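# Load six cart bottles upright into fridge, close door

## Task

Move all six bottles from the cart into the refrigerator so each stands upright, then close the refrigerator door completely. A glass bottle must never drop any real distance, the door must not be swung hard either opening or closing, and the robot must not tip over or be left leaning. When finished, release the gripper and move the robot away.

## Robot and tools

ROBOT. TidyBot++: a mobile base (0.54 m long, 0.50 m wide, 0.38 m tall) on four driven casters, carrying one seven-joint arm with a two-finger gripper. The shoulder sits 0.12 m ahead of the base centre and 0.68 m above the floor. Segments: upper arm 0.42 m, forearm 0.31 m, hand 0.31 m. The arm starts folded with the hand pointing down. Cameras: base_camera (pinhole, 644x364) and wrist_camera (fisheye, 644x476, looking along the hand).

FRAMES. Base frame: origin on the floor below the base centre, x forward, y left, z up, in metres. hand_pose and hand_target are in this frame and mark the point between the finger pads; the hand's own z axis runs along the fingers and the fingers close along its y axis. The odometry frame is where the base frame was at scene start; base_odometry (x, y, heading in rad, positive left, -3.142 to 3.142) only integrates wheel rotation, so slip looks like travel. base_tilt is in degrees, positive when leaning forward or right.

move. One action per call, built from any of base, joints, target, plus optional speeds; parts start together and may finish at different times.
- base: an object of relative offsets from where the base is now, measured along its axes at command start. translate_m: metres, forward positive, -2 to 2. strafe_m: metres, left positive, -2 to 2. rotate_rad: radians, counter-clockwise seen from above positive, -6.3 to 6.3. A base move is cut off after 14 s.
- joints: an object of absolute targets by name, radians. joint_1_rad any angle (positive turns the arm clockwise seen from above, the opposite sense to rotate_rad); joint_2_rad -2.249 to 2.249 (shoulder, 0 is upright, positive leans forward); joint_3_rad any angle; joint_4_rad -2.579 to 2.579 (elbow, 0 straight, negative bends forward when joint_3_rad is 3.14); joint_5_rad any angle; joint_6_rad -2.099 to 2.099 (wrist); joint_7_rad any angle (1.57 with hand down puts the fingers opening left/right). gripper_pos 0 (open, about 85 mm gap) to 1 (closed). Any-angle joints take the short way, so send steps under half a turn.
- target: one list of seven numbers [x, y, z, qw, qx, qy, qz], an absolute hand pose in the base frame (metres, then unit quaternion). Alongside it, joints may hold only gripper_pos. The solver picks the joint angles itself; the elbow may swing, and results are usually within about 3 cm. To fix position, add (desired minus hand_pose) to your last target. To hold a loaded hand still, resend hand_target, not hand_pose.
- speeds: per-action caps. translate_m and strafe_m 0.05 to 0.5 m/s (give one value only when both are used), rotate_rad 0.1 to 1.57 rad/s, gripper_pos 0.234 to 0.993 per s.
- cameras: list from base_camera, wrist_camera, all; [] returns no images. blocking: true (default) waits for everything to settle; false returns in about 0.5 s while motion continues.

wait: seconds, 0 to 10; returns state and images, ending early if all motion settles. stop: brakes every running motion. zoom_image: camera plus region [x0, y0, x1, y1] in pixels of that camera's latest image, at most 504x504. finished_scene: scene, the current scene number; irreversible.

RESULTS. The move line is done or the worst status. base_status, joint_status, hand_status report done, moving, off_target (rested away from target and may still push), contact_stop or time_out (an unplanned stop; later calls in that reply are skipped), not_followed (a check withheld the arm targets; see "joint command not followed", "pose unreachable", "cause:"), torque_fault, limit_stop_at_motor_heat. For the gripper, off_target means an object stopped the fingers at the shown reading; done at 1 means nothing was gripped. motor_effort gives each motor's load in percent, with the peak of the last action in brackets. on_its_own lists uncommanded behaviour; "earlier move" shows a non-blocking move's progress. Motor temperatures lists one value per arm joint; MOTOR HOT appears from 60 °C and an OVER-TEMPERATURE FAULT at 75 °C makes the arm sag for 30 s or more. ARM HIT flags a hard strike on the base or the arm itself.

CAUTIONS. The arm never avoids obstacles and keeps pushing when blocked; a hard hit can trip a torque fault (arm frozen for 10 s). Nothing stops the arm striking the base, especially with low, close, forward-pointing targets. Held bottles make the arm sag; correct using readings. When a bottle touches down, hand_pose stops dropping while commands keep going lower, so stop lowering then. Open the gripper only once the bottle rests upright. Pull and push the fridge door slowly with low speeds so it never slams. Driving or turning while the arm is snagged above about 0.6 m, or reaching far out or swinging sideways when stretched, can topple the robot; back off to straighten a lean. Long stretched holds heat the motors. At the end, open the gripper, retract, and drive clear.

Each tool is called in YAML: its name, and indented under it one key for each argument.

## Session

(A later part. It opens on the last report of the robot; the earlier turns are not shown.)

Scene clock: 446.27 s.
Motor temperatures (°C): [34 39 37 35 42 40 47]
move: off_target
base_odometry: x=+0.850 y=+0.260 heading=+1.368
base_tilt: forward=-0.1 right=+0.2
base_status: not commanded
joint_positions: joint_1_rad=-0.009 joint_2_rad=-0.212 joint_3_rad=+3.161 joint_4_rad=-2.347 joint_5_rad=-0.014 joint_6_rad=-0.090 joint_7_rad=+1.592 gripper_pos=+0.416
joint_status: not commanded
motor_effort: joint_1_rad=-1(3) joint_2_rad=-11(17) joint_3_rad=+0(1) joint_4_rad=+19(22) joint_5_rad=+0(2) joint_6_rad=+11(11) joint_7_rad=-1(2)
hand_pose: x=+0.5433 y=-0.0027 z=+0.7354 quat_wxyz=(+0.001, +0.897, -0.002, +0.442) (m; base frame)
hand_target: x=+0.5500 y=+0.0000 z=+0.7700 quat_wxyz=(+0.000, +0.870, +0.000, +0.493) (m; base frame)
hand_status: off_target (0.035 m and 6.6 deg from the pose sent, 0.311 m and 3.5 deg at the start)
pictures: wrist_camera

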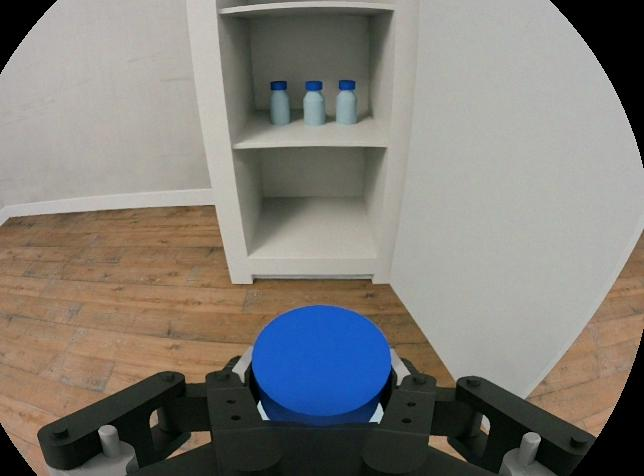

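move:
  base: {"translate_m":0.752}
  speeds: {"translate_m":0.35}
  target: [0.56,0,0.765,0,0.865,0,0.502]
  cameras: ["wrist_camera"]

move:
  target: [0.63,0.07,0.745,0,0.872,0,0.487]
  cameras: ["wrist_camera"]

Scene clock: 453.47 s.
Motor temperatures (°C): [34 39 37 35 42 40 47]
move: off_target
base_odometry: x=+1.002 y=+0.996 heading=+1.367
base_tilt: forward=-0.1 right=+0.2
base_status: done
joint_positions: joint_1_rad=-0.009 joint_2_rad=-0.211 joint_3_rad=+3.161 joint_4_rad=-2.369 joint_5_rad=-0.014 joint_6_rad=-0.010 joint_7_rad=+1.592 gripper_pos=+0.416
joint_status: not commanded
motor_effort: joint_1_rad=-1(2) joint_2_rad=-12(13) joint_3_rad=+0(1) joint_4_rad=+19(20) joint_5_rad=-1(2) joint_6_rad=+11(12) joint_7_rad=-1(2)
hand_pose: x=+0.5501 y=-0.0032 z=+0.7437 quat_wxyz=(+0.002, +0.884, -0.002, +0.467) (m; base frame)
hand_target: x=+0.5600 y=+0.0000 z=+0.7650 quat_wxyz=(+0.000, +0.865, +0.000, +0.502) (m; base frame)
hand_status: off_target (0.024 m and 4.5 deg from the pose sent, 0.034 m and 7.8 deg at the start)
pictures: wrist_camera

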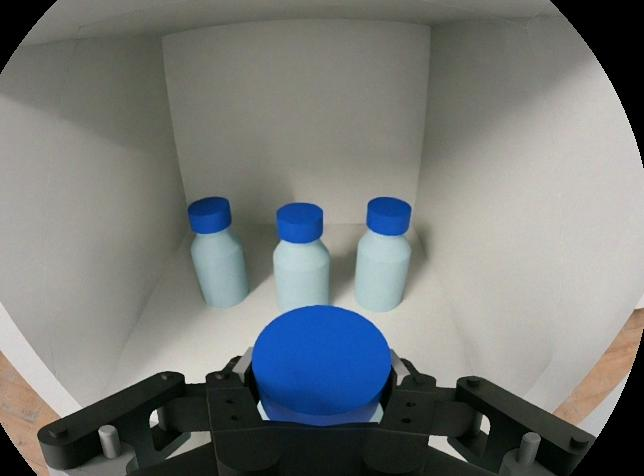

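Scene clock: 455.33 s.
Motor temperatures (°C): [34 39 37 35 42 40 47]
move: off_target
base_odometry: x=+1.002 y=+0.996 heading=+1.367
base_tilt: forward=-0.1 right=+0.2
base_status: not commanded
joint_positions: joint_1_rad=-0.186 joint_2_rad=+0.015 joint_3_rad=+3.095 joint_4_rad=-2.251 joint_5_rad=-1.139 joint_6_rad=+0.189 joint_7_rad=+2.550 gripper_pos=+0.416
joint_status: not commanded
motor_effort: joint_1_rad=-2(2) joint_2_rad=-18(19) joint_3_rad=+0(1) joint_4_rad=+18(20) joint_5_rad=+1(2) joint_6_rad=+6(11) joint_7_rad=-2(2)
hand_pose: x=+0.6155 y=+0.0640 z=+0.7243 quat_wxyz=(-0.013, +0.886, -0.005, +0.464) (m; base frame)
hand_target: x=+0.6300 y=+0.0700 z=+0.7450 quat_wxyz=(+0.000, +0.873, +0.000, +0.488) (m; base frame)
hand_status: off_target (0.026 m and 3.5 deg from the pose sent, 0.108 m and 2.7 deg at the start)
pictures: wrist_camera

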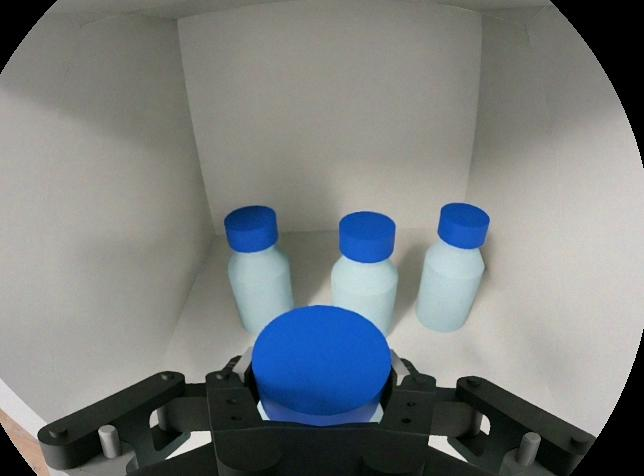

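move:
  target: [0.68,0.105,0.735,0,0.875,0,0.485]
  cameras: ["wrist_camera"]

move:
  target: [0.685,0.105,0.7,0,0.88,0,0.475]
  cameras: ["wrist_camera"]

Scene clock: 463.93 s.
Motor temperatures (°C): [34 39 37 36 42 40 47]
move: off_target
base_odometry: x=+1.002 y=+0.996 heading=+1.367
base_tilt: forward=-0.1 right=+0.2
base_status: not commanded
joint_positions: joint_1_rad=-0.535 joint_2_rad=+0.151 joint_3_rad=+3.370 joint_4_rad=-2.126 joint_5_rad=-1.184 joint_6_rad=+0.192 joint_7_rad=+2.553 gripper_pos=+0.416
joint_status: not commanded
motor_effort: joint_1_rad=-1(3) joint_2_rad=-22(23) joint_3_rad=+1(1) joint_4_rad=+18(19) joint_5_rad=+1(1) joint_6_rad=+5(6) joint_7_rad=-1(2)
hand_pose: x=+0.6610 y=+0.1178 z=+0.7162 quat_wxyz=(-0.022, +0.887, +0.017, +0.462) (m; base frame)
hand_target: x=+0.6800 y=+0.1050 z=+0.7350 quat_wxyz=(+0.000, +0.875, +0.000, +0.485) (m; base frame)
hand_status: off_target (0.030 m and 4.4 deg from the pose sent, 0.077 m and 3.2 deg at the start)
pictures: wrist_camera

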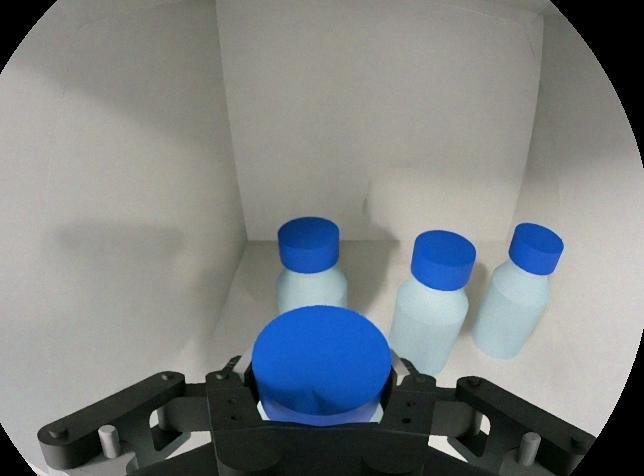

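Scene clock: 465.87 s.
Motor temperatures (°C): [34 39 37 36 42 40 47]
move: done
base_odometry: x=+1.002 y=+0.996 heading=+1.367
base_tilt: forward=-0.1 right=+0.2
base_status: not commanded
joint_positions: joint_1_rad=-0.842 joint_2_rad=+0.244 joint_3_rad=+3.771 joint_4_rad=-2.126 joint_5_rad=-0.603 joint_6_rad=+0.192 joint_7_rad=+1.908 gripper_pos=+0.416
joint_status: not commanded
motor_effort: joint_1_rad=-1(3) joint_2_rad=-21(22) joint_3_rad=+3(4) joint_4_rad=+17(18) joint_5_rad=+0(1) joint_6_rad=+10(11) joint_7_rad=-2(2)
hand_pose: x=+0.6856 y=+0.1037 z=+0.7084 quat_wxyz=(-0.005, +0.876, -0.005, +0.481) (m; base frame)
hand_target: x=+0.6850 y=+0.1050 z=+0.7000 quat_wxyz=(+0.000, +0.880, +0.000, +0.475) (m; base frame)
hand_status: done (0.008 m and 1.2 deg from the pose sent, 0.032 m and 3.6 deg at the start)
pictures: wrist_camera

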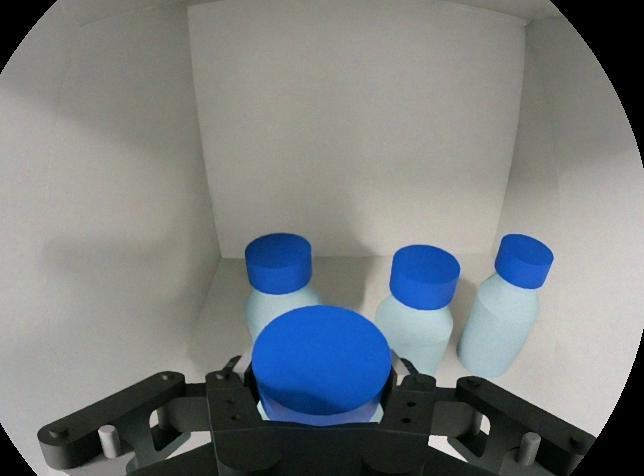

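move:
  target: [0.682,0.105,0.675,0,0.882,0,0.471]
  cameras: ["wrist_camera"]

move:
  target: [0.682,0.105,0.66,0,0.882,0,0.471]
  cameras: []

move:
  target: [0.682,0.105,0.648,0,0.882,0,0.471]
  cameras: ["wrist_camera"]

Scene clock: 470.57 s.
Motor temperatures (°C): [34 39 37 35 42 40 47]
move: off_target
base_odometry: x=+1.002 y=+0.996 heading=+1.367
base_tilt: forward=-0.1 right=+0.1
base_status: not commanded
joint_positions: joint_1_rad=-0.724 joint_2_rad=+0.276 joint_3_rad=+3.618 joint_4_rad=-2.152 joint_5_rad=-0.597 joint_6_rad=+0.197 joint_7_rad=+1.900 gripper_pos=+0.416
joint_status: not commanded
motor_effort: joint_1_rad=-1(3) joint_2_rad=-23(24) joint_3_rad=+2(3) joint_4_rad=+16(18) joint_5_rad=+0(1) joint_6_rad=+10(11) joint_7_rad=-2(2)
hand_pose: x=+0.6725 y=+0.1145 z=+0.6702 quat_wxyz=(-0.011, +0.893, +0.005, +0.450) (m; base frame)
hand_target: x=+0.6820 y=+0.1050 z=+0.6750 quat_wxyz=(+0.000, +0.882, +0.000, +0.471) (m; base frame)
hand_status: off_target (0.014 m and 3.0 deg from the pose sent, 0.034 m and 1.6 deg at the start)
pictures: wrist_camera

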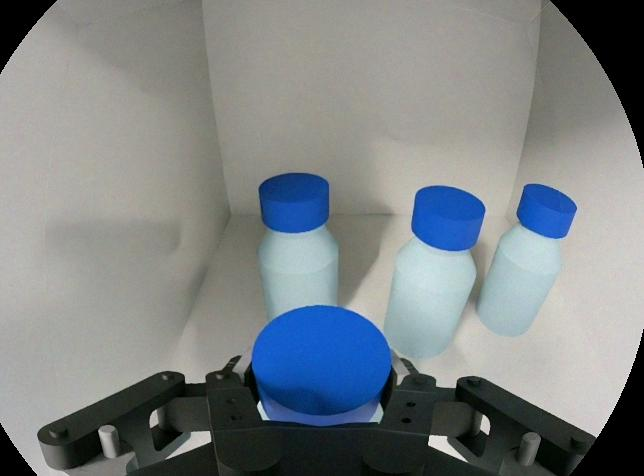

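Scene clock: 471.47 s.
Motor temperatures (°C): [34 39 37 35 42 40 47]
move: off_target
base_odometry: x=+1.002 y=+0.996 heading=+1.367
base_tilt: forward=-0.2 right=+0.2
base_status: not commanded
joint_positions: joint_1_rad=-0.648 joint_2_rad=+0.288 joint_3_rad=+3.528 joint_4_rad=-2.163 joint_5_rad=-0.564 joint_6_rad=+0.257 joint_7_rad=+1.865 gripper_pos=+0.416
joint_status: not commanded
motor_effort: joint_1_rad=-1(2) joint_2_rad=-21(23) joint_3_rad=+3(3) joint_4_rad=+15(17) joint_5_rad=+0(1) joint_6_rad=+9(10) joint_7_rad=-1(2)
hand_pose: x=+0.6768 y=+0.1146 z=+0.6681 quat_wxyz=(-0.013, +0.887, +0.003, +0.461) (m; base frame)
hand_target: x=+0.6820 y=+0.1050 z=+0.6600 quat_wxyz=(+0.000, +0.882, +0.000, +0.471) (m; base frame)
hand_status: off_target (0.014 m and 2.0 deg from the pose sent, 0.017 m and 3.0 deg at the start)
pictures: none
No camera images: "cameras" was empty.

Scene clock: 472.20 s.
Motor temperatures (°C): [34 39 37 35 42 40 47]
move: off_target
base_odometry: x=+1.002 y=+0.996 heading=+1.367
base_tilt: forward=-0.1 right=+0.2
base_status: not commanded
joint_positions: joint_1_rad=-0.603 joint_2_rad=+0.298 joint_3_rad=+3.473 joint_4_rad=-2.174 joint_5_rad=-0.533 joint_6_rad=+0.311 joint_7_rad=+1.831 gripper_pos=+0.416
joint_status: not commanded
motor_effort: joint_1_rad=+0(2) joint_2_rad=-19(21) joint_3_rad=+2(3) joint_4_rad=+14(15) joint_5_rad=+0(1) joint_6_rad=+8(9) joint_7_rad=-1(2)
hand_pose: x=+0.6807 y=+0.1146 z=+0.6685 quat_wxyz=(-0.014, +0.881, +0.001, +0.473) (m; base frame)
hand_target: x=+0.6820 y=+0.1050 z=+0.6480 quat_wxyz=(+0.000, +0.882, +0.000, +0.471) (m; base frame)
hand_status: off_target (0.023 m and 1.6 deg from the pose sent, 0.023 m and 2.0 deg at the start)
pictures: wrist_camera

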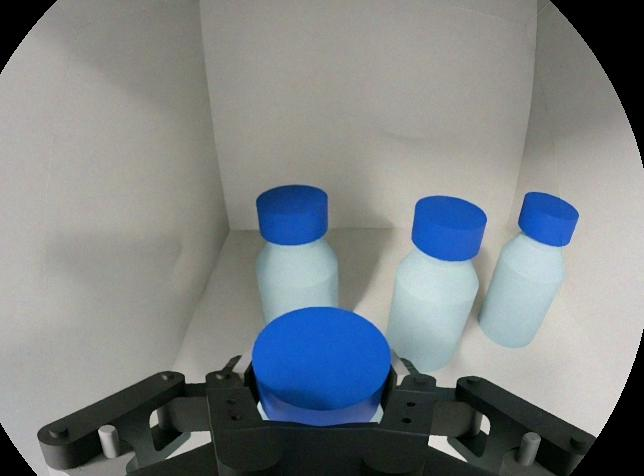

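move:
  target: [0.682,0.108,0.657,0,0.882,0,0.471]
  cameras: []

move:
  joints: {"gripper_pos":0.25}
  speeds: {"gripper_pos":0.234}
  cameras: ["wrist_camera"]

move:
  target: [0.64,0.105,0.69,0,0.884,0,0.468]
  cameras: ["wrist_camera"]

move:
  target: [0.57,0.06,0.74,0,0.882,0,0.471]
  cameras: ["wrist_camera"]

Scene clock: 477.73 s.
Motor temperatures (°C): [34 39 37 35 42 40 47]
move: off_target
base_odometry: x=+1.002 y=+0.996 heading=+1.367
base_tilt: forward=-0.1 right=+0.2
base_status: not commanded
joint_positions: joint_1_rad=-0.616 joint_2_rad=+0.301 joint_3_rad=+3.487 joint_4_rad=-2.174 joint_5_rad=-0.533 joint_6_rad=+0.312 joint_7_rad=+1.831 gripper_pos=+0.416
joint_status: not commanded
motor_effort: joint_1_rad=+0(2) joint_2_rad=-20(24) joint_3_rad=+2(3) joint_4_rad=+13(16) joint_5_rad=-1(1) joint_6_rad=+8(11) joint_7_rad=-1(2)
hand_pose: x=+0.6810 y=+0.1145 z=+0.6681 quat_wxyz=(-0.012, +0.881, +0.002, +0.473) (m; base frame)
hand_target: x=+0.6820 y=+0.1080 z=+0.6570 quat_wxyz=(+0.000, +0.882, +0.000, +0.471) (m; base frame)
hand_status: off_target (0.013 m and 1.4 deg from the pose sent, 0.013 m and 1.6 deg at the start)
pictures: none
No camera images: "cameras" was empty.

Scene clock: 479.53 s.
Motor temperatures (°C): [34 39 37 35 42 40 47]
move: done
base_odometry: x=+1.002 y=+0.996 heading=+1.367
base_tilt: forward=-0.1 right=+0.2
base_status: not commanded
joint_positions: joint_1_rad=-0.616 joint_2_rad=+0.301 joint_3_rad=+3.487 joint_4_rad=-2.174 joint_5_rad=-0.533 joint_6_rad=+0.312 joint_7_rad=+1.831 gripper_pos=+0.251
joint_status: all done
motor_effort: joint_1_rad=-1(2) joint_2_rad=-21(22) joint_3_rad=+2(3) joint_4_rad=+13(14) joint_5_rad=-1(1) joint_6_rad=+7(9) joint_7_rad=-1(2)
hand_pose: x=+0.6810 y=+0.1145 z=+0.6679 quat_wxyz=(-0.012, +0.881, +0.002, +0.473) (m; base frame)
hand_target: x=+0.6820 y=+0.1080 z=+0.6570 quat_wxyz=(+0.000, +0.882, +0.000, +0.471) (m; base frame)
hand_status: not commanded
pictures: wrist_camera

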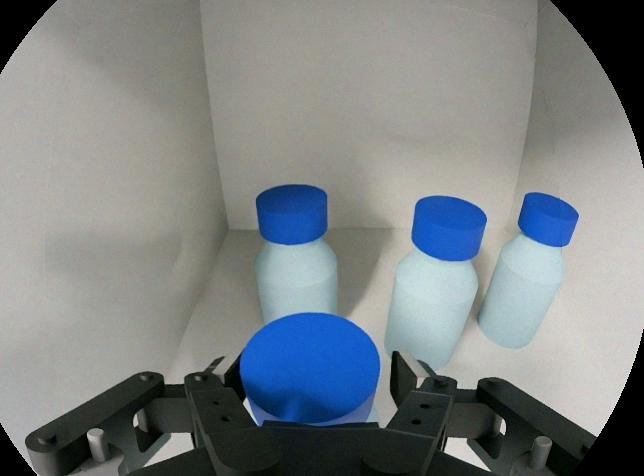

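Scene clock: 480.97 s.
Motor temperatures (°C): [34 39 37 35 42 40 47]
move: off_target
base_odometry: x=+1.002 y=+0.996 heading=+1.367
base_tilt: forward=-0.1 right=+0.2
base_status: not commanded
joint_positions: joint_1_rad=-0.615 joint_2_rad=+0.189 joint_3_rad=+3.410 joint_4_rad=-2.209 joint_5_rad=-0.906 joint_6_rad=+0.312 joint_7_rad=+2.215 gripper_pos=+0.251
joint_status: not commanded
motor_effort: joint_1_rad=-1(2) joint_2_rad=-18(22) joint_3_rad=+1(3) joint_4_rad=+14(14) joint_5_rad=+1(1) joint_6_rad=+6(7) joint_7_rad=-1(2)
hand_pose: x=+0.6503 y=+0.1166 z=+0.6926 quat_wxyz=(-0.007, +0.881, +0.006, +0.472) (m; base frame)
hand_target: x=+0.6400 y=+0.1050 z=+0.6900 quat_wxyz=(+0.000, +0.884, +0.000, +0.468) (m; base frame)
hand_status: off_target (0.016 m and 1.2 deg from the pose sent, 0.047 m and 1.5 deg at the start)
pictures: wrist_camera

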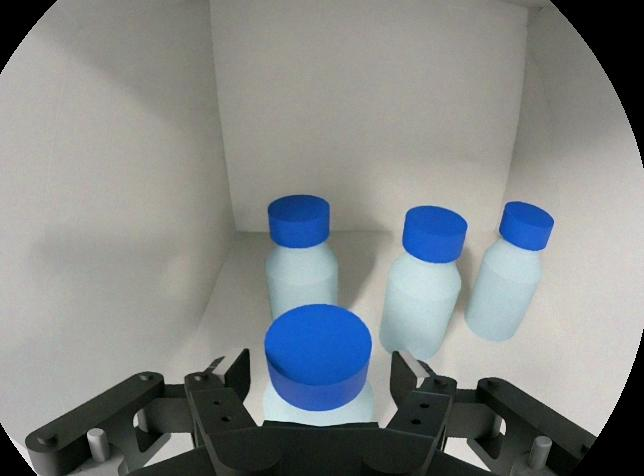

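Scene clock: 483.27 s.
Motor temperatures (°C): [34 39 37 35 42 40 47]
move: off_target
base_odometry: x=+1.002 y=+0.996 heading=+1.367
base_tilt: forward=-0.2 right=+0.2
base_status: not commanded
joint_positions: joint_1_rad=+0.196 joint_2_rad=-0.100 joint_3_rad=+2.712 joint_4_rad=-2.286 joint_5_rad=-1.385 joint_6_rad=+0.213 joint_7_rad=+2.779 gripper_pos=+0.251
joint_status: not commanded
motor_effort: joint_1_rad=-2(3) joint_2_rad=-11(19) joint_3_rad=+0(2) joint_4_rad=+16(16) joint_5_rad=+0(1) joint_6_rad=+3(6) joint_7_rad=-1(2)
hand_pose: x=+0.5863 y=+0.0489 z=+0.7514 quat_wxyz=(+0.013, +0.875, -0.014, +0.484) (m; base frame)
hand_target: x=+0.5700 y=+0.0600 z=+0.7400 quat_wxyz=(+0.000, +0.882, +0.000, +0.471) (m; base frame)
hand_status: off_target (0.023 m and 2.8 deg from the pose sent, 0.109 m and 1.0 deg at the start)
pictures: wrist_camera

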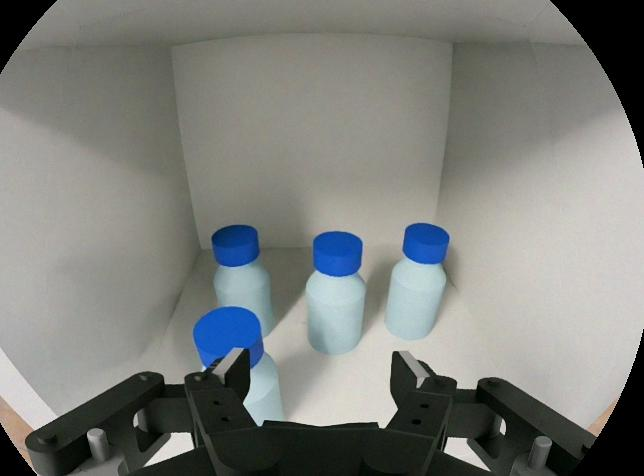

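move:
  base: {"translate_m":-0.72}
  target: [0.55,0,0.77,0,0.887,0,0.462]
  cameras: ["wrist_camera"]

move:
  base: {"translate_m":-1.272,"strafe_m":0.25,"rotate_rad":-1.245}
  joints: {"gripper_pos":0.2}
  target: [0.56,0,1.04,0,0.887,0,0.462]
  cameras: ["wrist_camera"]

Scene clock: 493.30 s.
Motor temperatures (°C): [34 39 37 35 42 40 47]
move: off_target
base_odometry: x=+0.856 y=+0.291 heading=+1.366
base_tilt: forward=-0.2 right=+0.2
base_status: done
joint_positions: joint_1_rad=+0.014 joint_2_rad=-0.238 joint_3_rad=+3.133 joint_4_rad=-2.286 joint_5_rad=-0.043 joint_6_rad=-0.089 joint_7_rad=+1.618 gripper_pos=+0.251
joint_status: not commanded
motor_effort: joint_1_rad=-2(3) joint_2_rad=-8(13) joint_3_rad=+0(1) joint_4_rad=+17(17) joint_5_rad=-1(2) joint_6_rad=+8(8) joint_7_rad=-2(2)
hand_pose: x=+0.5617 y=+0.0002 z=+0.7790 quat_wxyz=(+0.002, +0.877, +0.001, +0.481) (m; base frame)
hand_target: x=+0.5500 y=+0.0000 z=+0.7700 quat_wxyz=(+0.000, +0.887, +0.000, +0.462) (m; base frame)
hand_status: off_target (0.015 m and 2.5 deg from the pose sent, 0.064 m and 3.6 deg at the start)
pictures: wrist_camera

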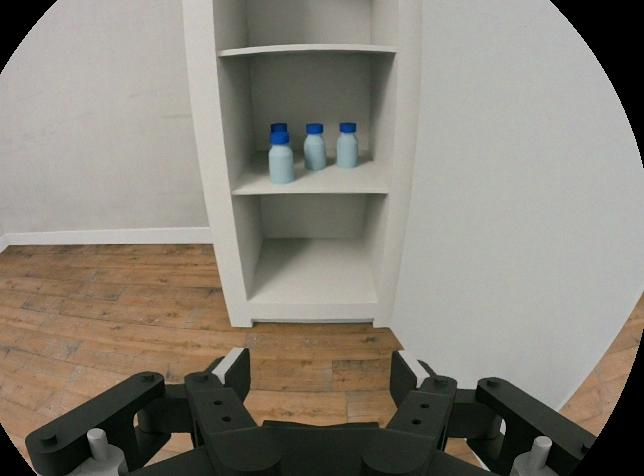

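Scene clock: 497.43 s.
Motor temperatures (°C): [34 39 37 35 42 40 47]
move: off_target
base_odometry: x=+0.353 y=-0.904 heading=+0.120
base_tilt: forward=-0.2 right=+0.2
base_status: done
joint_positions: joint_1_rad=+0.003 joint_2_rad=-0.238 joint_3_rad=+3.143 joint_4_rad=-1.408 joint_5_rad=-0.032 joint_6_rad=-0.972 joint_7_rad=+1.613 gripper_pos=+0.200
joint_status: all done
motor_effort: joint_1_rad=-1(3) joint_2_rad=-10(12) joint_3_rad=+0(2) joint_4_rad=+17(19) joint_5_rad=-1(3) joint_6_rad=+7(8) joint_7_rad=-1(2)
hand_pose: x=+0.5713 y=+0.0074 z=+1.0450 quat_wxyz=(-0.005, +0.878, +0.015, +0.479) (m; base frame)
hand_target: x=+0.5600 y=+0.0000 z=+1.0400 quat_wxyz=(+0.000, +0.887, +0.000, +0.462) (m; base frame)
hand_status: off_target (0.014 m and 2.9 deg from the pose sent, 0.261 m and 2.5 deg at the start)
pictures: wrist_camera

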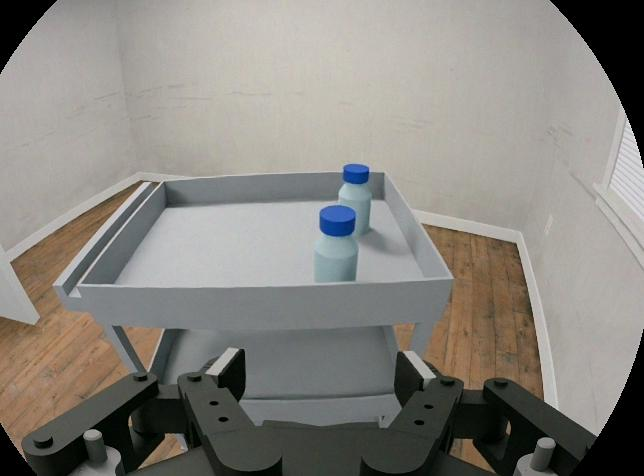

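move:
  base: {"translate_m":0.275}
  joints: {"gripper_pos":0.25}
  target: [0.58,0,0.985,0,0.887,0,0.462]
  cameras: ["wrist_camera"]

Scene clock: 502.90 s.
Motor temperatures (°C): [34 39 37 35 42 40 47]
move: off_target
base_odometry: x=+0.626 y=-0.871 heading=+0.120
base_tilt: forward=-0.1 right=+0.2
base_status: done
joint_positions: joint_1_rad=+0.003 joint_2_rad=-0.238 joint_3_rad=+3.143 joint_4_rad=-1.549 joint_5_rad=-0.031 joint_6_rad=-0.895 joint_7_rad=+1.613 gripper_pos=+0.252
joint_status: all done
motor_effort: joint_1_rad=-1(2) joint_2_rad=-10(13) joint_3_rad=+0(1) joint_4_rad=+18(19) joint_5_rad=-1(2) joint_6_rad=+7(8) joint_7_rad=-1(2)
hand_pose: x=+0.5742 y=+0.0067 z=+0.9872 quat_wxyz=(-0.005, +0.892, +0.013, +0.451) (m; base frame)
hand_target: x=+0.5800 y=+0.0000 z=+0.9850 quat_wxyz=(+0.000, +0.887, +0.000, +0.462) (m; base frame)
hand_status: off_target (0.009 m and 2.1 deg from the pose sent, 0.061 m and 2.9 deg at the start)
pictures: wrist_camera

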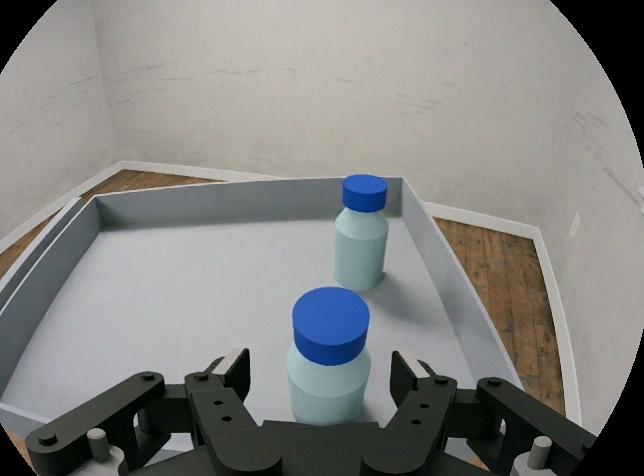

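move:
  base: {"strafe_m":-0.007}
  target: [0.635,0.0,0.935,0,0.887,0,0.462]
  cameras: ["wrist_camera"]

move:
  target: [0.66,0.0,0.907,0,0.887,0,0.462]
  cameras: ["wrist_camera"]

Scene clock: 507.90 s.
Motor temperatures (°C): [34 39 37 35 42 40 47]
move: off_target
base_odometry: x=+0.627 y=-0.878 heading=+0.120
base_tilt: forward=-0.2 right=+0.2
base_status: done
joint_positions: joint_1_rad=+0.003 joint_2_rad=-0.140 joint_3_rad=+3.144 joint_4_rad=-1.625 joint_5_rad=-0.029 joint_6_rad=-0.710 joint_7_rad=+1.613 gripper_pos=+0.252
joint_status: not commanded
motor_effort: joint_1_rad=-1(3) joint_2_rad=-13(16) joint_3_rad=+0(2) joint_4_rad=+18(19) joint_5_rad=-2(2) joint_6_rad=+8(8) joint_7_rad=+0(2)
hand_pose: x=+0.6261 y=+0.0045 z=+0.9436 quat_wxyz=(-0.003, +0.890, +0.011, +0.456) (m; base frame)
hand_target: x=+0.6350 y=+0.0000 z=+0.9349 quat_wxyz=(+0.000, +0.887, +0.000, +0.462) (m; base frame)
hand_status: off_target (0.013 m and 1.5 deg from the pose sent, 0.080 m and 2.1 deg at the start)
pictures: wrist_camera

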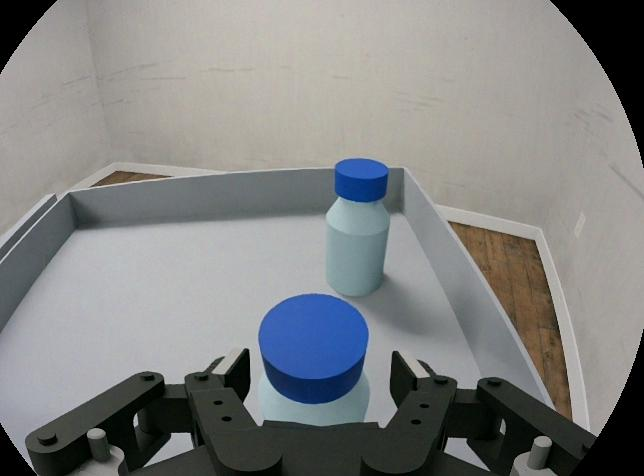

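Scene clock: 508.97 s.
Motor temperatures (°C): [34 39 37 35 42 40 47]
move: off_target
base_odometry: x=+0.627 y=-0.878 heading=+0.120
base_tilt: forward=-0.1 right=+0.2
base_status: not commanded
joint_positions: joint_1_rad=+0.003 joint_2_rad=-0.089 joint_3_rad=+3.144 joint_4_rad=-1.659 joint_5_rad=-0.029 joint_6_rad=-0.610 joint_7_rad=+1.613 gripper_pos=+0.252
joint_status: not commanded
motor_effort: joint_1_rad=-2(2) joint_2_rad=-15(17) joint_3_rad=+0(1) joint_4_rad=+18(19) joint_5_rad=-1(2) joint_6_rad=+8(8) joint_7_rad=-1(2)
hand_pose: x=+0.6514 y=+0.0036 z=+0.9231 quat_wxyz=(-0.002, +0.886, +0.009, +0.463) (m; base frame)
hand_target: x=+0.6600 y=+0.0000 z=+0.9070 quat_wxyz=(+0.000, +0.887, +0.000, +0.462) (m; base frame)
hand_status: off_target (0.019 m and 1.1 deg from the pose sent, 0.050 m and 1.5 deg at the start)
pictures: wrist_camera

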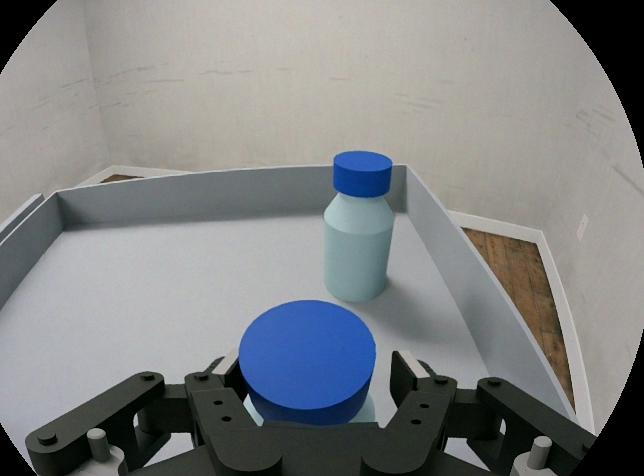

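move:
  base: {"strafe_m":0.005}
  target: [0.663,0.0,0.904,0,0.887,0,0.462]
  cameras: ["wrist_camera"]

move:
  joints: {"gripper_pos":0.6}
  speeds: {"gripper_pos":0.234}
  cameras: ["wrist_camera"]

move:
  target: [0.648,0,0.97,0,0.887,0,0.462]
  cameras: []

move:
  target: [0.61,0,1.08,0,0.887,0,0.462]
  cameras: ["wrist_camera"]

Scene clock: 514.00 s.
Motor temperatures (°C): [34 39 37 35 42 40 47]
move: off_target
base_odometry: x=+0.626 y=-0.873 heading=+0.119
base_tilt: forward=-0.1 right=+0.2
base_status: done
joint_positions: joint_1_rad=+0.001 joint_2_rad=-0.086 joint_3_rad=+3.146 joint_4_rad=-1.660 joint_5_rad=-0.029 joint_6_rad=-0.600 joint_7_rad=+1.613 gripper_pos=+0.252
joint_status: not commanded
motor_effort: joint_1_rad=-1(3) joint_2_rad=-15(15) joint_3_rad=+1(2) joint_4_rad=+18(19) joint_5_rad=-1(2) joint_6_rad=+8(8) joint_7_rad=-1(2)
hand_pose: x=+0.6537 y=+0.0034 z=+0.9239 quat_wxyz=(-0.002, +0.885, +0.009, +0.466) (m; base frame)
hand_target: x=+0.6630 y=+0.0000 z=+0.9040 quat_wxyz=(+0.000, +0.887, +0.000, +0.462) (m; base frame)
hand_status: off_target (0.022 m and 1.2 deg from the pose sent, 0.023 m and 1.1 deg at the start)
pictures: wrist_camera

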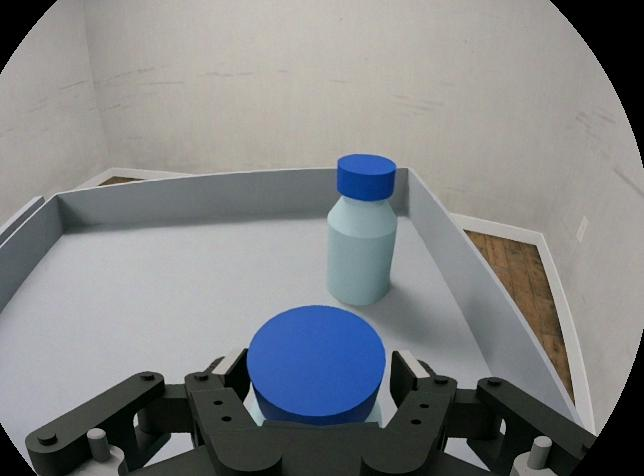

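Scene clock: 515.80 s.
Motor temperatures (°C): [34 39 37 35 42 40 47]
move: off_target
base_odometry: x=+0.626 y=-0.873 heading=+0.119
base_tilt: forward=-0.1 right=+0.2
base_status: not commanded
joint_positions: joint_1_rad=-0.001 joint_2_rad=-0.086 joint_3_rad=+3.146 joint_4_rad=-1.660 joint_5_rad=-0.029 joint_6_rad=-0.599 joint_7_rad=+1.613 gripper_pos=+0.417
joint_status: gripper_pos off_target (ended at +0.417, target +0.600)
motor_effort: joint_1_rad=-2(2) joint_2_rad=-13(16) joint_3_rad=+0(2) joint_4_rad=+17(18) joint_5_rad=-1(2) joint_6_rad=+7(8) joint_7_rad=-1(2)
hand_pose: x=+0.6538 y=+0.0047 z=+0.9241 quat_wxyz=(-0.002, +0.885, +0.010, +0.466) (m; base frame)
hand_target: x=+0.6630 y=+0.0000 z=+0.9040 quat_wxyz=(+0.000, +0.887, +0.000, +0.462) (m; base frame)
hand_status: not commanded
pictures: wrist_camera

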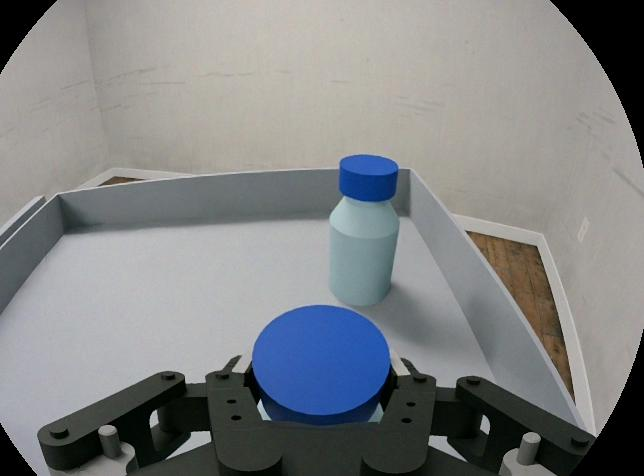

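Scene clock: 516.97 s.
Motor temperatures (°C): [34 39 37 35 42 40 46]
move: off_target
base_odometry: x=+0.626 y=-0.873 heading=+0.119
base_tilt: forward=-0.1 right=+0.2
base_status: not commanded
joint_positions: joint_1_rad=-0.001 joint_2_rad=-0.078 joint_3_rad=+3.146 joint_4_rad=-1.547 joint_5_rad=-0.029 joint_6_rad=-0.725 joint_7_rad=+1.613 gripper_pos=+0.417
joint_status: not commanded
motor_effort: joint_1_rad=-1(3) joint_2_rad=-19(21) joint_3_rad=+0(1) joint_4_rad=+23(23) joint_5_rad=-1(2) joint_6_rad=+12(12) joint_7_rad=-1(2)
hand_pose: x=+0.6516 y=+0.0056 z=+0.9514 quat_wxyz=(-0.003, +0.890, +0.012, +0.456) (m; base frame)
hand_target: x=+0.6480 y=+0.0000 z=+0.9700 quat_wxyz=(+0.000, +0.887, +0.000, +0.462) (m; base frame)
hand_status: off_target (0.020 m and 1.6 deg from the pose sent, 0.046 m and 1.3 deg at the start)
pictures: none
No camera images: "cameras" was empty.

Scene clock: 518.77 s.
Motor temperatures (°C): [34 39 37 35 42 40 46]
move: off_target
base_odometry: x=+0.626 y=-0.873 heading=+0.119
base_tilt: forward=-0.1 right=+0.2
base_status: not commanded
joint_positions: joint_1_rad=-0.001 joint_2_rad=-0.078 joint_3_rad=+3.146 joint_4_rad=-1.173 joint_5_rad=-0.029 joint_6_rad=-1.093 joint_7_rad=+1.613 gripper_pos=+0.417
joint_status: not commanded
motor_effort: joint_1_rad=-2(2) joint_2_rad=-18(20) joint_3_rad=+0(1) joint_4_rad=+21(23) joint_5_rad=-1(2) joint_6_rad=+11(12) joint_7_rad=-1(2)
hand_pose: x=+0.6195 y=+0.0077 z=+1.0653 quat_wxyz=(-0.004, +0.888, +0.017, +0.459) (m; base frame)
hand_target: x=+0.6100 y=+0.0000 z=+1.0800 quat_wxyz=(+0.000, +0.887, +0.000, +0.462) (m; base frame)
hand_status: off_target (0.019 m and 2.1 deg from the pose sent, 0.135 m and 1.6 deg at the start)
pictures: wrist_camera

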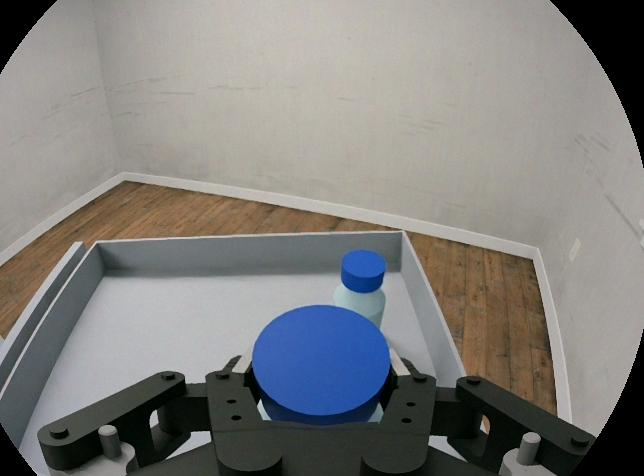

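move:
  base: {"translate_m":-0.35}
  target: [0.58,0,1.08,0,0.887,0,0.462]
  cameras: []

move:
  base: {"translate_m":0.706,"strafe_m":1.099,"rotate_rad":1.281}
  cameras: ["wrist_camera"]

move:
  target: [0.55,0,0.77,0,0.87,0,0.493]
  cameras: ["wrist_camera"]

Scene clock: 525.50 s.
Motor temperatures (°C): [34 39 37 35 42 40 46]
move: off_target
base_odometry: x=+0.279 y=-0.915 heading=+0.120
base_tilt: forward=-0.1 right=+0.2
base_status: done
joint_positions: joint_1_rad=-0.002 joint_2_rad=-0.123 joint_3_rad=+3.147 joint_4_rad=-1.190 joint_5_rad=-0.027 joint_6_rad=-1.113 joint_7_rad=+1.613 gripper_pos=+0.417
joint_status: not commanded
motor_effort: joint_1_rad=-1(3) joint_2_rad=-16(22) joint_3_rad=+0(1) joint_4_rad=+21(22) joint_5_rad=-2(2) joint_6_rad=+12(12) joint_7_rad=-2(2)
hand_pose: x=+0.5978 y=+0.0071 z=+1.0731 quat_wxyz=(-0.003, +0.886, +0.017, +0.463) (m; base frame)
hand_target: x=+0.5800 y=+0.0000 z=+1.0800 quat_wxyz=(+0.000, +0.887, +0.000, +0.462) (m; base frame)
hand_status: off_target (0.020 m and 2.0 deg from the pose sent, 0.043 m and 2.1 deg at the start)
pictures: none
No camera images: "cameras" was empty.

Scene clock: 529.63 s.
Motor temperatures (°C): [34 39 37 35 42 40 46]
move: done
base_odometry: x=+0.848 y=+0.261 heading=+1.402
base_tilt: forward=-0.1 right=+0.2
base_status: done
joint_positions: joint_1_rad=-0.008 joint_2_rad=-0.127 joint_3_rad=+3.160 joint_4_rad=-1.190 joint_5_rad=-0.017 joint_6_rad=-1.114 joint_7_rad=+1.612 gripper_pos=+0.417
joint_status: not commanded
motor_effort: joint_1_rad=-1(5) joint_2_rad=-16(20) joint_3_rad=+0(4) joint_4_rad=+20(23) joint_5_rad=-1(4) joint_6_rad=+11(12) joint_7_rad=-1(2)
hand_pose: x=+0.5965 y=+0.0002 z=+1.0744 quat_wxyz=(+0.002, +0.886, +0.013, +0.464) (m; base frame)
hand_target: x=+0.5800 y=+0.0000 z=+1.0800 quat_wxyz=(+0.000, +0.887, +0.000, +0.462) (m; base frame)
hand_status: not commanded
pictures: wrist_camera

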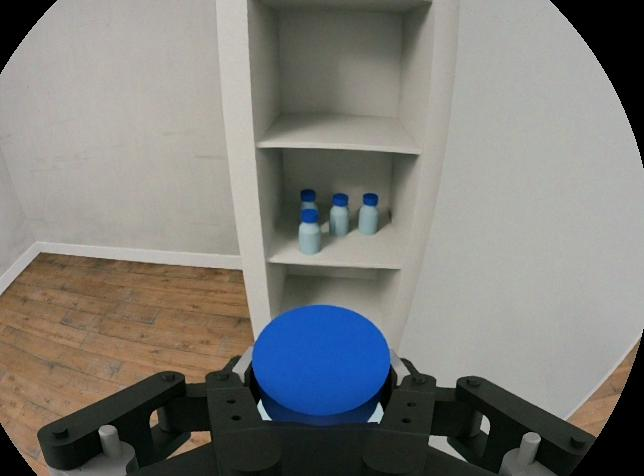

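Scene clock: 532.43 s.
Motor temperatures (°C): [34 39 37 35 42 40 46]
move: off_target
base_odometry: x=+0.848 y=+0.261 heading=+1.402
base_tilt: forward=-0.1 right=+0.2
base_status: not commanded
joint_positions: joint_1_rad=-0.008 joint_2_rad=-0.210 joint_3_rad=+3.160 joint_4_rad=-2.349 joint_5_rad=-0.017 joint_6_rad=-0.093 joint_7_rad=+1.612 gripper_pos=+0.417
joint_status: not commanded
motor_effort: joint_1_rad=-2(2) joint_2_rad=-12(17) joint_3_rad=+0(1) joint_4_rad=+20(23) joint_5_rad=-1(2) joint_6_rad=+11(12) joint_7_rad=-1(2)
hand_pose: x=+0.5422 y=-0.0027 z=+0.7329 quat_wxyz=(+0.005, +0.898, +0.006, +0.439) (m; base frame)
hand_target: x=+0.5500 y=+0.0000 z=+0.7700 quat_wxyz=(+0.000, +0.870, +0.000, +0.493) (m; base frame)
hand_status: off_target (0.038 m and 7.0 deg from the pose sent, 0.308 m and 4.1 deg at the start)
pictures: wrist_camera

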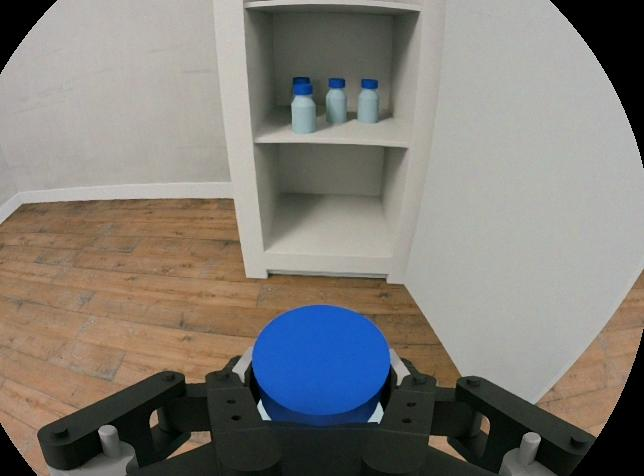

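move:
  base: {"translate_m":0.75,"strafe_m":-0.033,"rotate_rad":-0.02}
  speeds: {"translate_m":0.35}
  target: [0.56,0,0.765,0,0.865,0,0.502]
  cameras: ["wrist_camera"]

move:
  target: [0.63,-0.07,0.745,0,0.872,0,0.487]
  cameras: ["wrist_camera"]

Scene clock: 540.50 s.
Motor temperatures (°C): [34 39 37 35 42 40 46]
move: off_target
base_odometry: x=+1.007 y=+0.995 heading=+1.381
base_tilt: forward=-0.1 right=+0.2
base_status: done
joint_positions: joint_1_rad=-0.008 joint_2_rad=-0.209 joint_3_rad=+3.160 joint_4_rad=-2.372 joint_5_rad=-0.017 joint_6_rad=-0.012 joint_7_rad=+1.612 gripper_pos=+0.417
joint_status: not commanded
motor_effort: joint_1_rad=-2(3) joint_2_rad=-12(13) joint_3_rad=+0(1) joint_4_rad=+20(21) joint_5_rad=+0(2) joint_6_rad=+11(13) joint_7_rad=-1(2)
hand_pose: x=+0.5490 y=-0.0031 z=+0.7411 quat_wxyz=(+0.006, +0.886, +0.005, +0.464) (m; base frame)
hand_target: x=+0.5600 y=+0.0000 z=+0.7650 quat_wxyz=(+0.000, +0.865, +0.000, +0.502) (m; base frame)
hand_status: off_target (0.027 m and 5.0 deg from the pose sent, 0.037 m and 8.2 deg at the start)
pictures: wrist_camera

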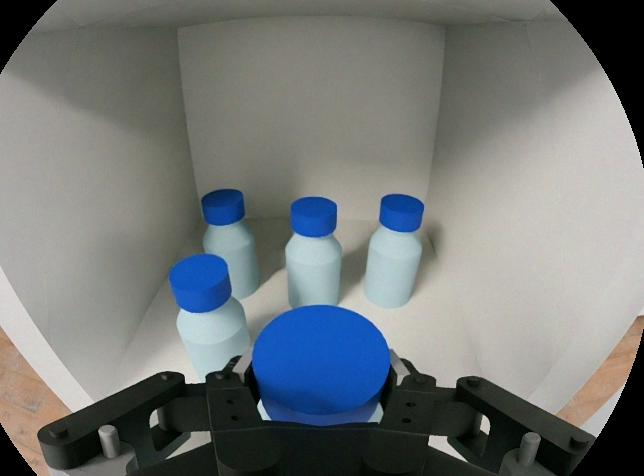

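Scene clock: 543.20 s.
Motor temperatures (°C): [34 39 37 35 42 40 46]
move: off_target
base_odometry: x=+1.007 y=+0.995 heading=+1.381
base_tilt: forward=-0.1 right=+0.2
base_status: not commanded
joint_positions: joint_1_rad=-1.320 joint_2_rad=-0.208 joint_3_rad=+4.612 joint_4_rad=-2.285 joint_5_rad=+0.091 joint_6_rad=+0.010 joint_7_rad=+1.645 gripper_pos=+0.417
joint_status: not commanded
motor_effort: joint_1_rad=-1(2) joint_2_rad=+2(12) joint_3_rad=-3(4) joint_4_rad=+18(20) joint_5_rad=-1(1) joint_6_rad=+11(12) joint_7_rad=-1(2)
hand_pose: x=+0.6009 y=-0.0645 z=+0.7074 quat_wxyz=(-0.026, +0.899, -0.036, +0.437) (m; base frame)
hand_target: x=+0.6300 y=-0.0700 z=+0.7450 quat_wxyz=(+0.000, +0.873, +0.000, +0.488) (m; base frame)
hand_status: off_target (0.048 m and 8.3 deg from the pose sent, 0.105 m and 3.1 deg at the start)
pictures: wrist_camera

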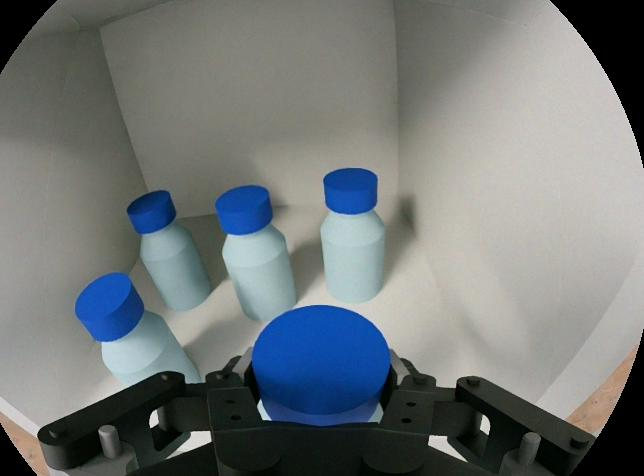

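move:
  target: [0.675,-0.085,0.735,0,0.875,0.01,0.485]
  cameras: ["wrist_camera"]

Scene clock: 548.20 s.
Motor temperatures (°C): [34 38 37 36 42 40 46]
move: off_target
base_odometry: x=+1.007 y=+0.995 heading=+1.381
base_tilt: forward=-0.1 right=+0.2
base_status: not commanded
joint_positions: joint_1_rad=-1.779 joint_2_rad=-0.269 joint_3_rad=+5.070 joint_4_rad=-2.175 joint_5_rad=+0.002 joint_6_rad=+0.014 joint_7_rad=+1.892 gripper_pos=+0.417
joint_status: not commanded
motor_effort: joint_1_rad=-1(2) joint_2_rad=+12(12) joint_3_rad=-5(5) joint_4_rad=+18(18) joint_5_rad=-1(1) joint_6_rad=+10(11) joint_7_rad=-1(2)
hand_pose: x=+0.6467 y=-0.0732 z=+0.7036 quat_wxyz=(-0.008, +0.898, +0.019, +0.439) (m; base frame)
hand_target: x=+0.6750 y=-0.0850 z=+0.7350 quat_wxyz=(+0.000, +0.875, +0.010, +0.485) (m; base frame)
hand_status: off_target (0.044 m and 6.0 deg from the pose sent, 0.082 m and 8.7 deg at the start)
pictures: wrist_camera

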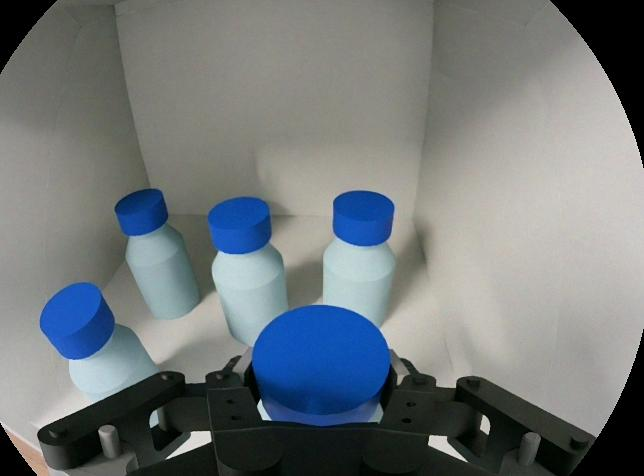

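move:
  target: [0.7,-0.115,0.725,0,0.875,0,0.485]
  cameras: ["wrist_camera"]

Scene clock: 552.53 s.
Motor temperatures (°C): [34 38 37 36 42 40 46]
move: off_target
base_odometry: x=+1.007 y=+0.995 heading=+1.381
base_tilt: forward=-0.1 right=+0.2
base_status: not commanded
joint_positions: joint_1_rad=-1.895 joint_2_rad=-0.354 joint_3_rad=+5.219 joint_4_rad=-2.099 joint_5_rad=-0.005 joint_6_rad=+0.018 joint_7_rad=+1.951 gripper_pos=+0.417
joint_status: not commanded
motor_effort: joint_1_rad=-2(3) joint_2_rad=+17(18) joint_3_rad=-6(7) joint_4_rad=+17(18) joint_5_rad=+0(1) joint_6_rad=+10(11) joint_7_rad=-2(2)
hand_pose: x=+0.6739 y=-0.1034 z=+0.6978 quat_wxyz=(-0.011, +0.896, +0.008, +0.444) (m; base frame)
hand_target: x=+0.7000 y=-0.1150 z=+0.7250 quat_wxyz=(+0.000, +0.875, +0.000, +0.485) (m; base frame)
hand_status: off_target (0.039 m and 5.5 deg from the pose sent, 0.071 m and 6.3 deg at the start)
pictures: wrist_camera

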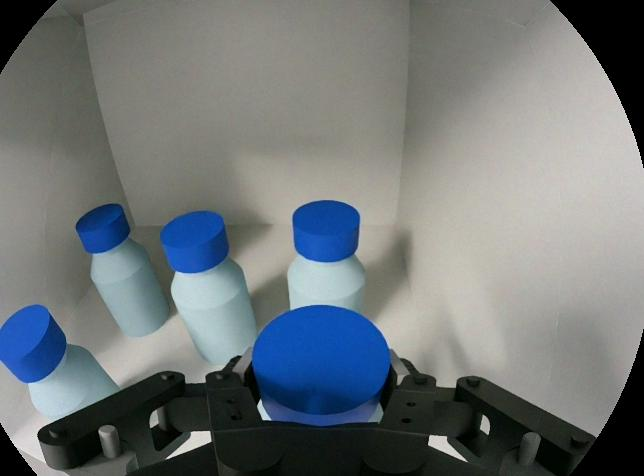

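Position is good. Lower with correction of pitch.

move:
  target: [0.698,-0.113,0.7,0,0.875,0,0.485]
  cameras: []

move:
  target: [0.698,-0.113,0.68,0,0.873,0,0.488]
  cameras: ["wrist_camera"]

Scene clock: 556.37 s.
Motor temperatures (°C): [34 38 37 36 42 40 46]
move: off_target
base_odometry: x=+1.007 y=+0.995 heading=+1.381
base_tilt: forward=-0.1 right=+0.2
base_status: not commanded
joint_positions: joint_1_rad=-1.926 joint_2_rad=-0.416 joint_3_rad=+5.225 joint_4_rad=-2.110 joint_5_rad=-0.181 joint_6_rad=+0.114 joint_7_rad=+2.160 gripper_pos=+0.417
joint_status: not commanded
motor_effort: joint_1_rad=-1(2) joint_2_rad=+19(20) joint_3_rad=-8(8) joint_4_rad=+17(18) joint_5_rad=+0(1) joint_6_rad=+10(10) joint_7_rad=-1(2)
hand_pose: x=+0.6875 y=-0.1041 z=+0.6936 quat_wxyz=(-0.013, +0.885, +0.009, +0.465) (m; base frame)
hand_target: x=+0.6980 y=-0.1130 z=+0.7000 quat_wxyz=(+0.000, +0.875, +0.000, +0.485) (m; base frame)
hand_status: off_target (0.015 m and 3.1 deg from the pose sent, 0.026 m and 5.5 deg at the start)
pictures: none
No camera images: "cameras" was empty.

Scene clock: 557.50 s.
Motor temperatures (°C): [34 38 37 36 42 40 46]
move: off_target
base_odometry: x=+1.007 y=+0.995 heading=+1.381
base_tilt: forward=-0.1 right=+0.2
base_status: not commanded
joint_positions: joint_1_rad=-1.933 joint_2_rad=-0.493 joint_3_rad=+5.225 joint_4_rad=-2.141 joint_5_rad=-0.270 joint_6_rad=+0.210 joint_7_rad=+2.291 gripper_pos=+0.417
joint_status: not commanded
motor_effort: joint_1_rad=-1(2) joint_2_rad=+20(21) joint_3_rad=-9(9) joint_4_rad=+16(17) joint_5_rad=+1(1) joint_6_rad=+9(10) joint_7_rad=-1(2)
hand_pose: x=+0.6896 y=-0.1140 z=+0.6740 quat_wxyz=(-0.011, +0.882, +0.001, +0.471) (m; base frame)
hand_target: x=+0.6980 y=-0.1130 z=+0.6800 quat_wxyz=(+0.000, +0.873, +0.000, +0.488) (m; base frame)
hand_status: off_target (0.010 m and 2.5 deg from the pose sent, 0.019 m and 3.5 deg at the start)
pictures: wrist_camera

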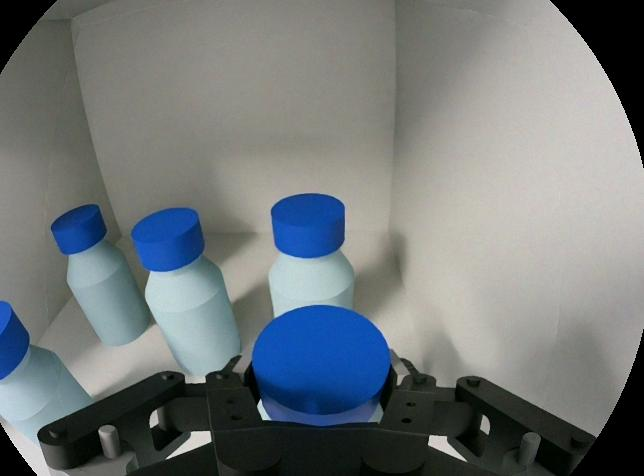

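move:
  target: [0.695,-0.11,0.665,0,0.874,0,0.486]
  cameras: []

move:
  target: [0.695,-0.11,0.655,0,0.874,0,0.486]
  cameras: ["wrist_camera"]

Scene clock: 565.63 s.
Motor temperatures (°C): [34 38 37 35 42 40 46]
move: done
base_odometry: x=+1.007 y=+0.995 heading=+1.381
base_tilt: forward=-0.1 right=+0.2
base_status: not commanded
joint_positions: joint_1_rad=-1.948 joint_2_rad=-0.522 joint_3_rad=+5.221 joint_4_rad=-2.160 joint_5_rad=-0.311 joint_6_rad=+0.279 joint_7_rad=+2.354 gripper_pos=+0.417
joint_status: not commanded
motor_effort: joint_1_rad=-2(3) joint_2_rad=+18(20) joint_3_rad=-7(8) joint_4_rad=+14(15) joint_5_rad=+1(1) joint_6_rad=+7(9) joint_7_rad=-2(2)
hand_pose: x=+0.6924 y=-0.1152 z=+0.6694 quat_wxyz=(-0.001, +0.877, +0.003, +0.480) (m; base frame)
hand_target: x=+0.6950 y=-0.1100 z=+0.6650 quat_wxyz=(+0.000, +0.874, +0.000, +0.486) (m; base frame)
hand_status: done (0.007 m and 0.9 deg from the pose sent, 0.011 m and 2.3 deg at the start)
pictures: none
No camera images: "cameras" was empty.

Scene clock: 566.30 s.
Motor temperatures (°C): [34 38 37 35 42 40 46]
move: off_target
base_odometry: x=+1.007 y=+0.995 heading=+1.381
base_tilt: forward=-0.1 right=+0.2
base_status: not commanded
joint_positions: joint_1_rad=-1.956 joint_2_rad=-0.546 joint_3_rad=+5.209 joint_4_rad=-2.168 joint_5_rad=-0.326 joint_6_rad=+0.327 joint_7_rad=+2.395 gripper_pos=+0.417
joint_status: not commanded
motor_effort: joint_1_rad=+0(2) joint_2_rad=+16(18) joint_3_rad=-4(7) joint_4_rad=+12(14) joint_5_rad=+0(1) joint_6_rad=+7(7) joint_7_rad=-1(1)
hand_pose: x=+0.6966 y=-0.1137 z=+0.6692 quat_wxyz=(+0.004, +0.873, +0.008, +0.488) (m; base frame)
hand_target: x=+0.6950 y=-0.1100 z=+0.6550 quat_wxyz=(+0.000, +0.874, +0.000, +0.486) (m; base frame)
hand_status: off_target (0.015 m and 1.1 deg from the pose sent, 0.016 m and 0.9 deg at the start)
pictures: wrist_camera

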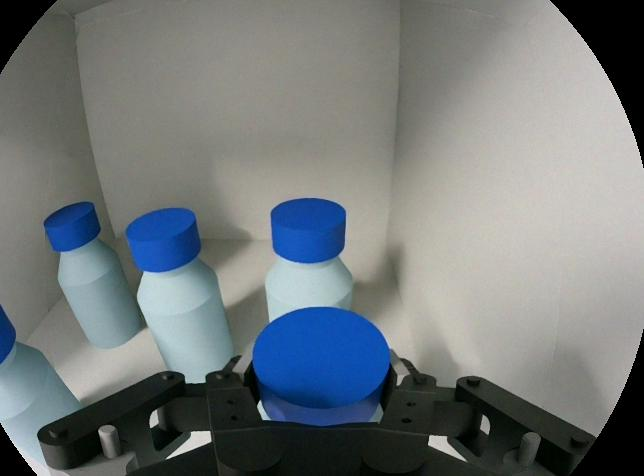

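move:
  target: [0.69,-0.11,0.658,0,0.886,0,0.463]
  cameras: ["wrist_camera"]

Scene clock: 568.93 s.
Motor temperatures (°C): [34 38 37 35 42 40 46]
move: off_target
base_odometry: x=+1.007 y=+0.995 heading=+1.381
base_tilt: forward=-0.1 right=+0.2
base_status: not commanded
joint_positions: joint_1_rad=-1.988 joint_2_rad=-0.512 joint_3_rad=+5.250 joint_4_rad=-2.158 joint_5_rad=-0.327 joint_6_rad=+0.297 joint_7_rad=+2.372 gripper_pos=+0.417
joint_status: not commanded
motor_effort: joint_1_rad=-1(2) joint_2_rad=+17(17) joint_3_rad=-5(6) joint_4_rad=+10(12) joint_5_rad=+0(1) joint_6_rad=+5(6) joint_7_rad=+0(1)
hand_pose: x=+0.6962 y=-0.1116 z=+0.6692 quat_wxyz=(+0.009, +0.877, +0.010, +0.480) (m; base frame)
hand_target: x=+0.6900 y=-0.1100 z=+0.6580 quat_wxyz=(+0.000, +0.886, +0.000, +0.463) (m; base frame)
hand_status: off_target (0.013 m and 2.7 deg from the pose sent, 0.014 m and 3.4 deg at the start)
pictures: wrist_camera

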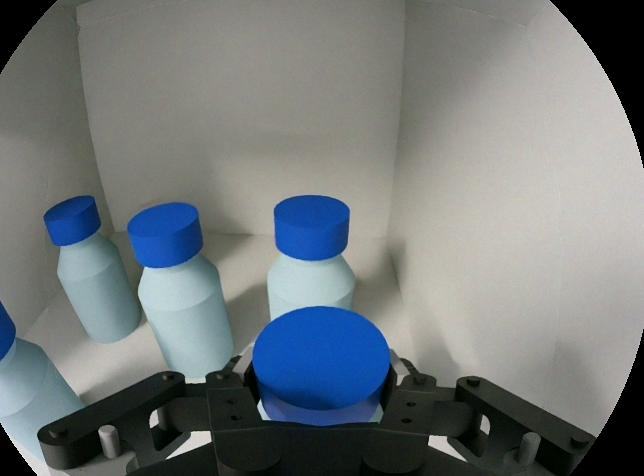

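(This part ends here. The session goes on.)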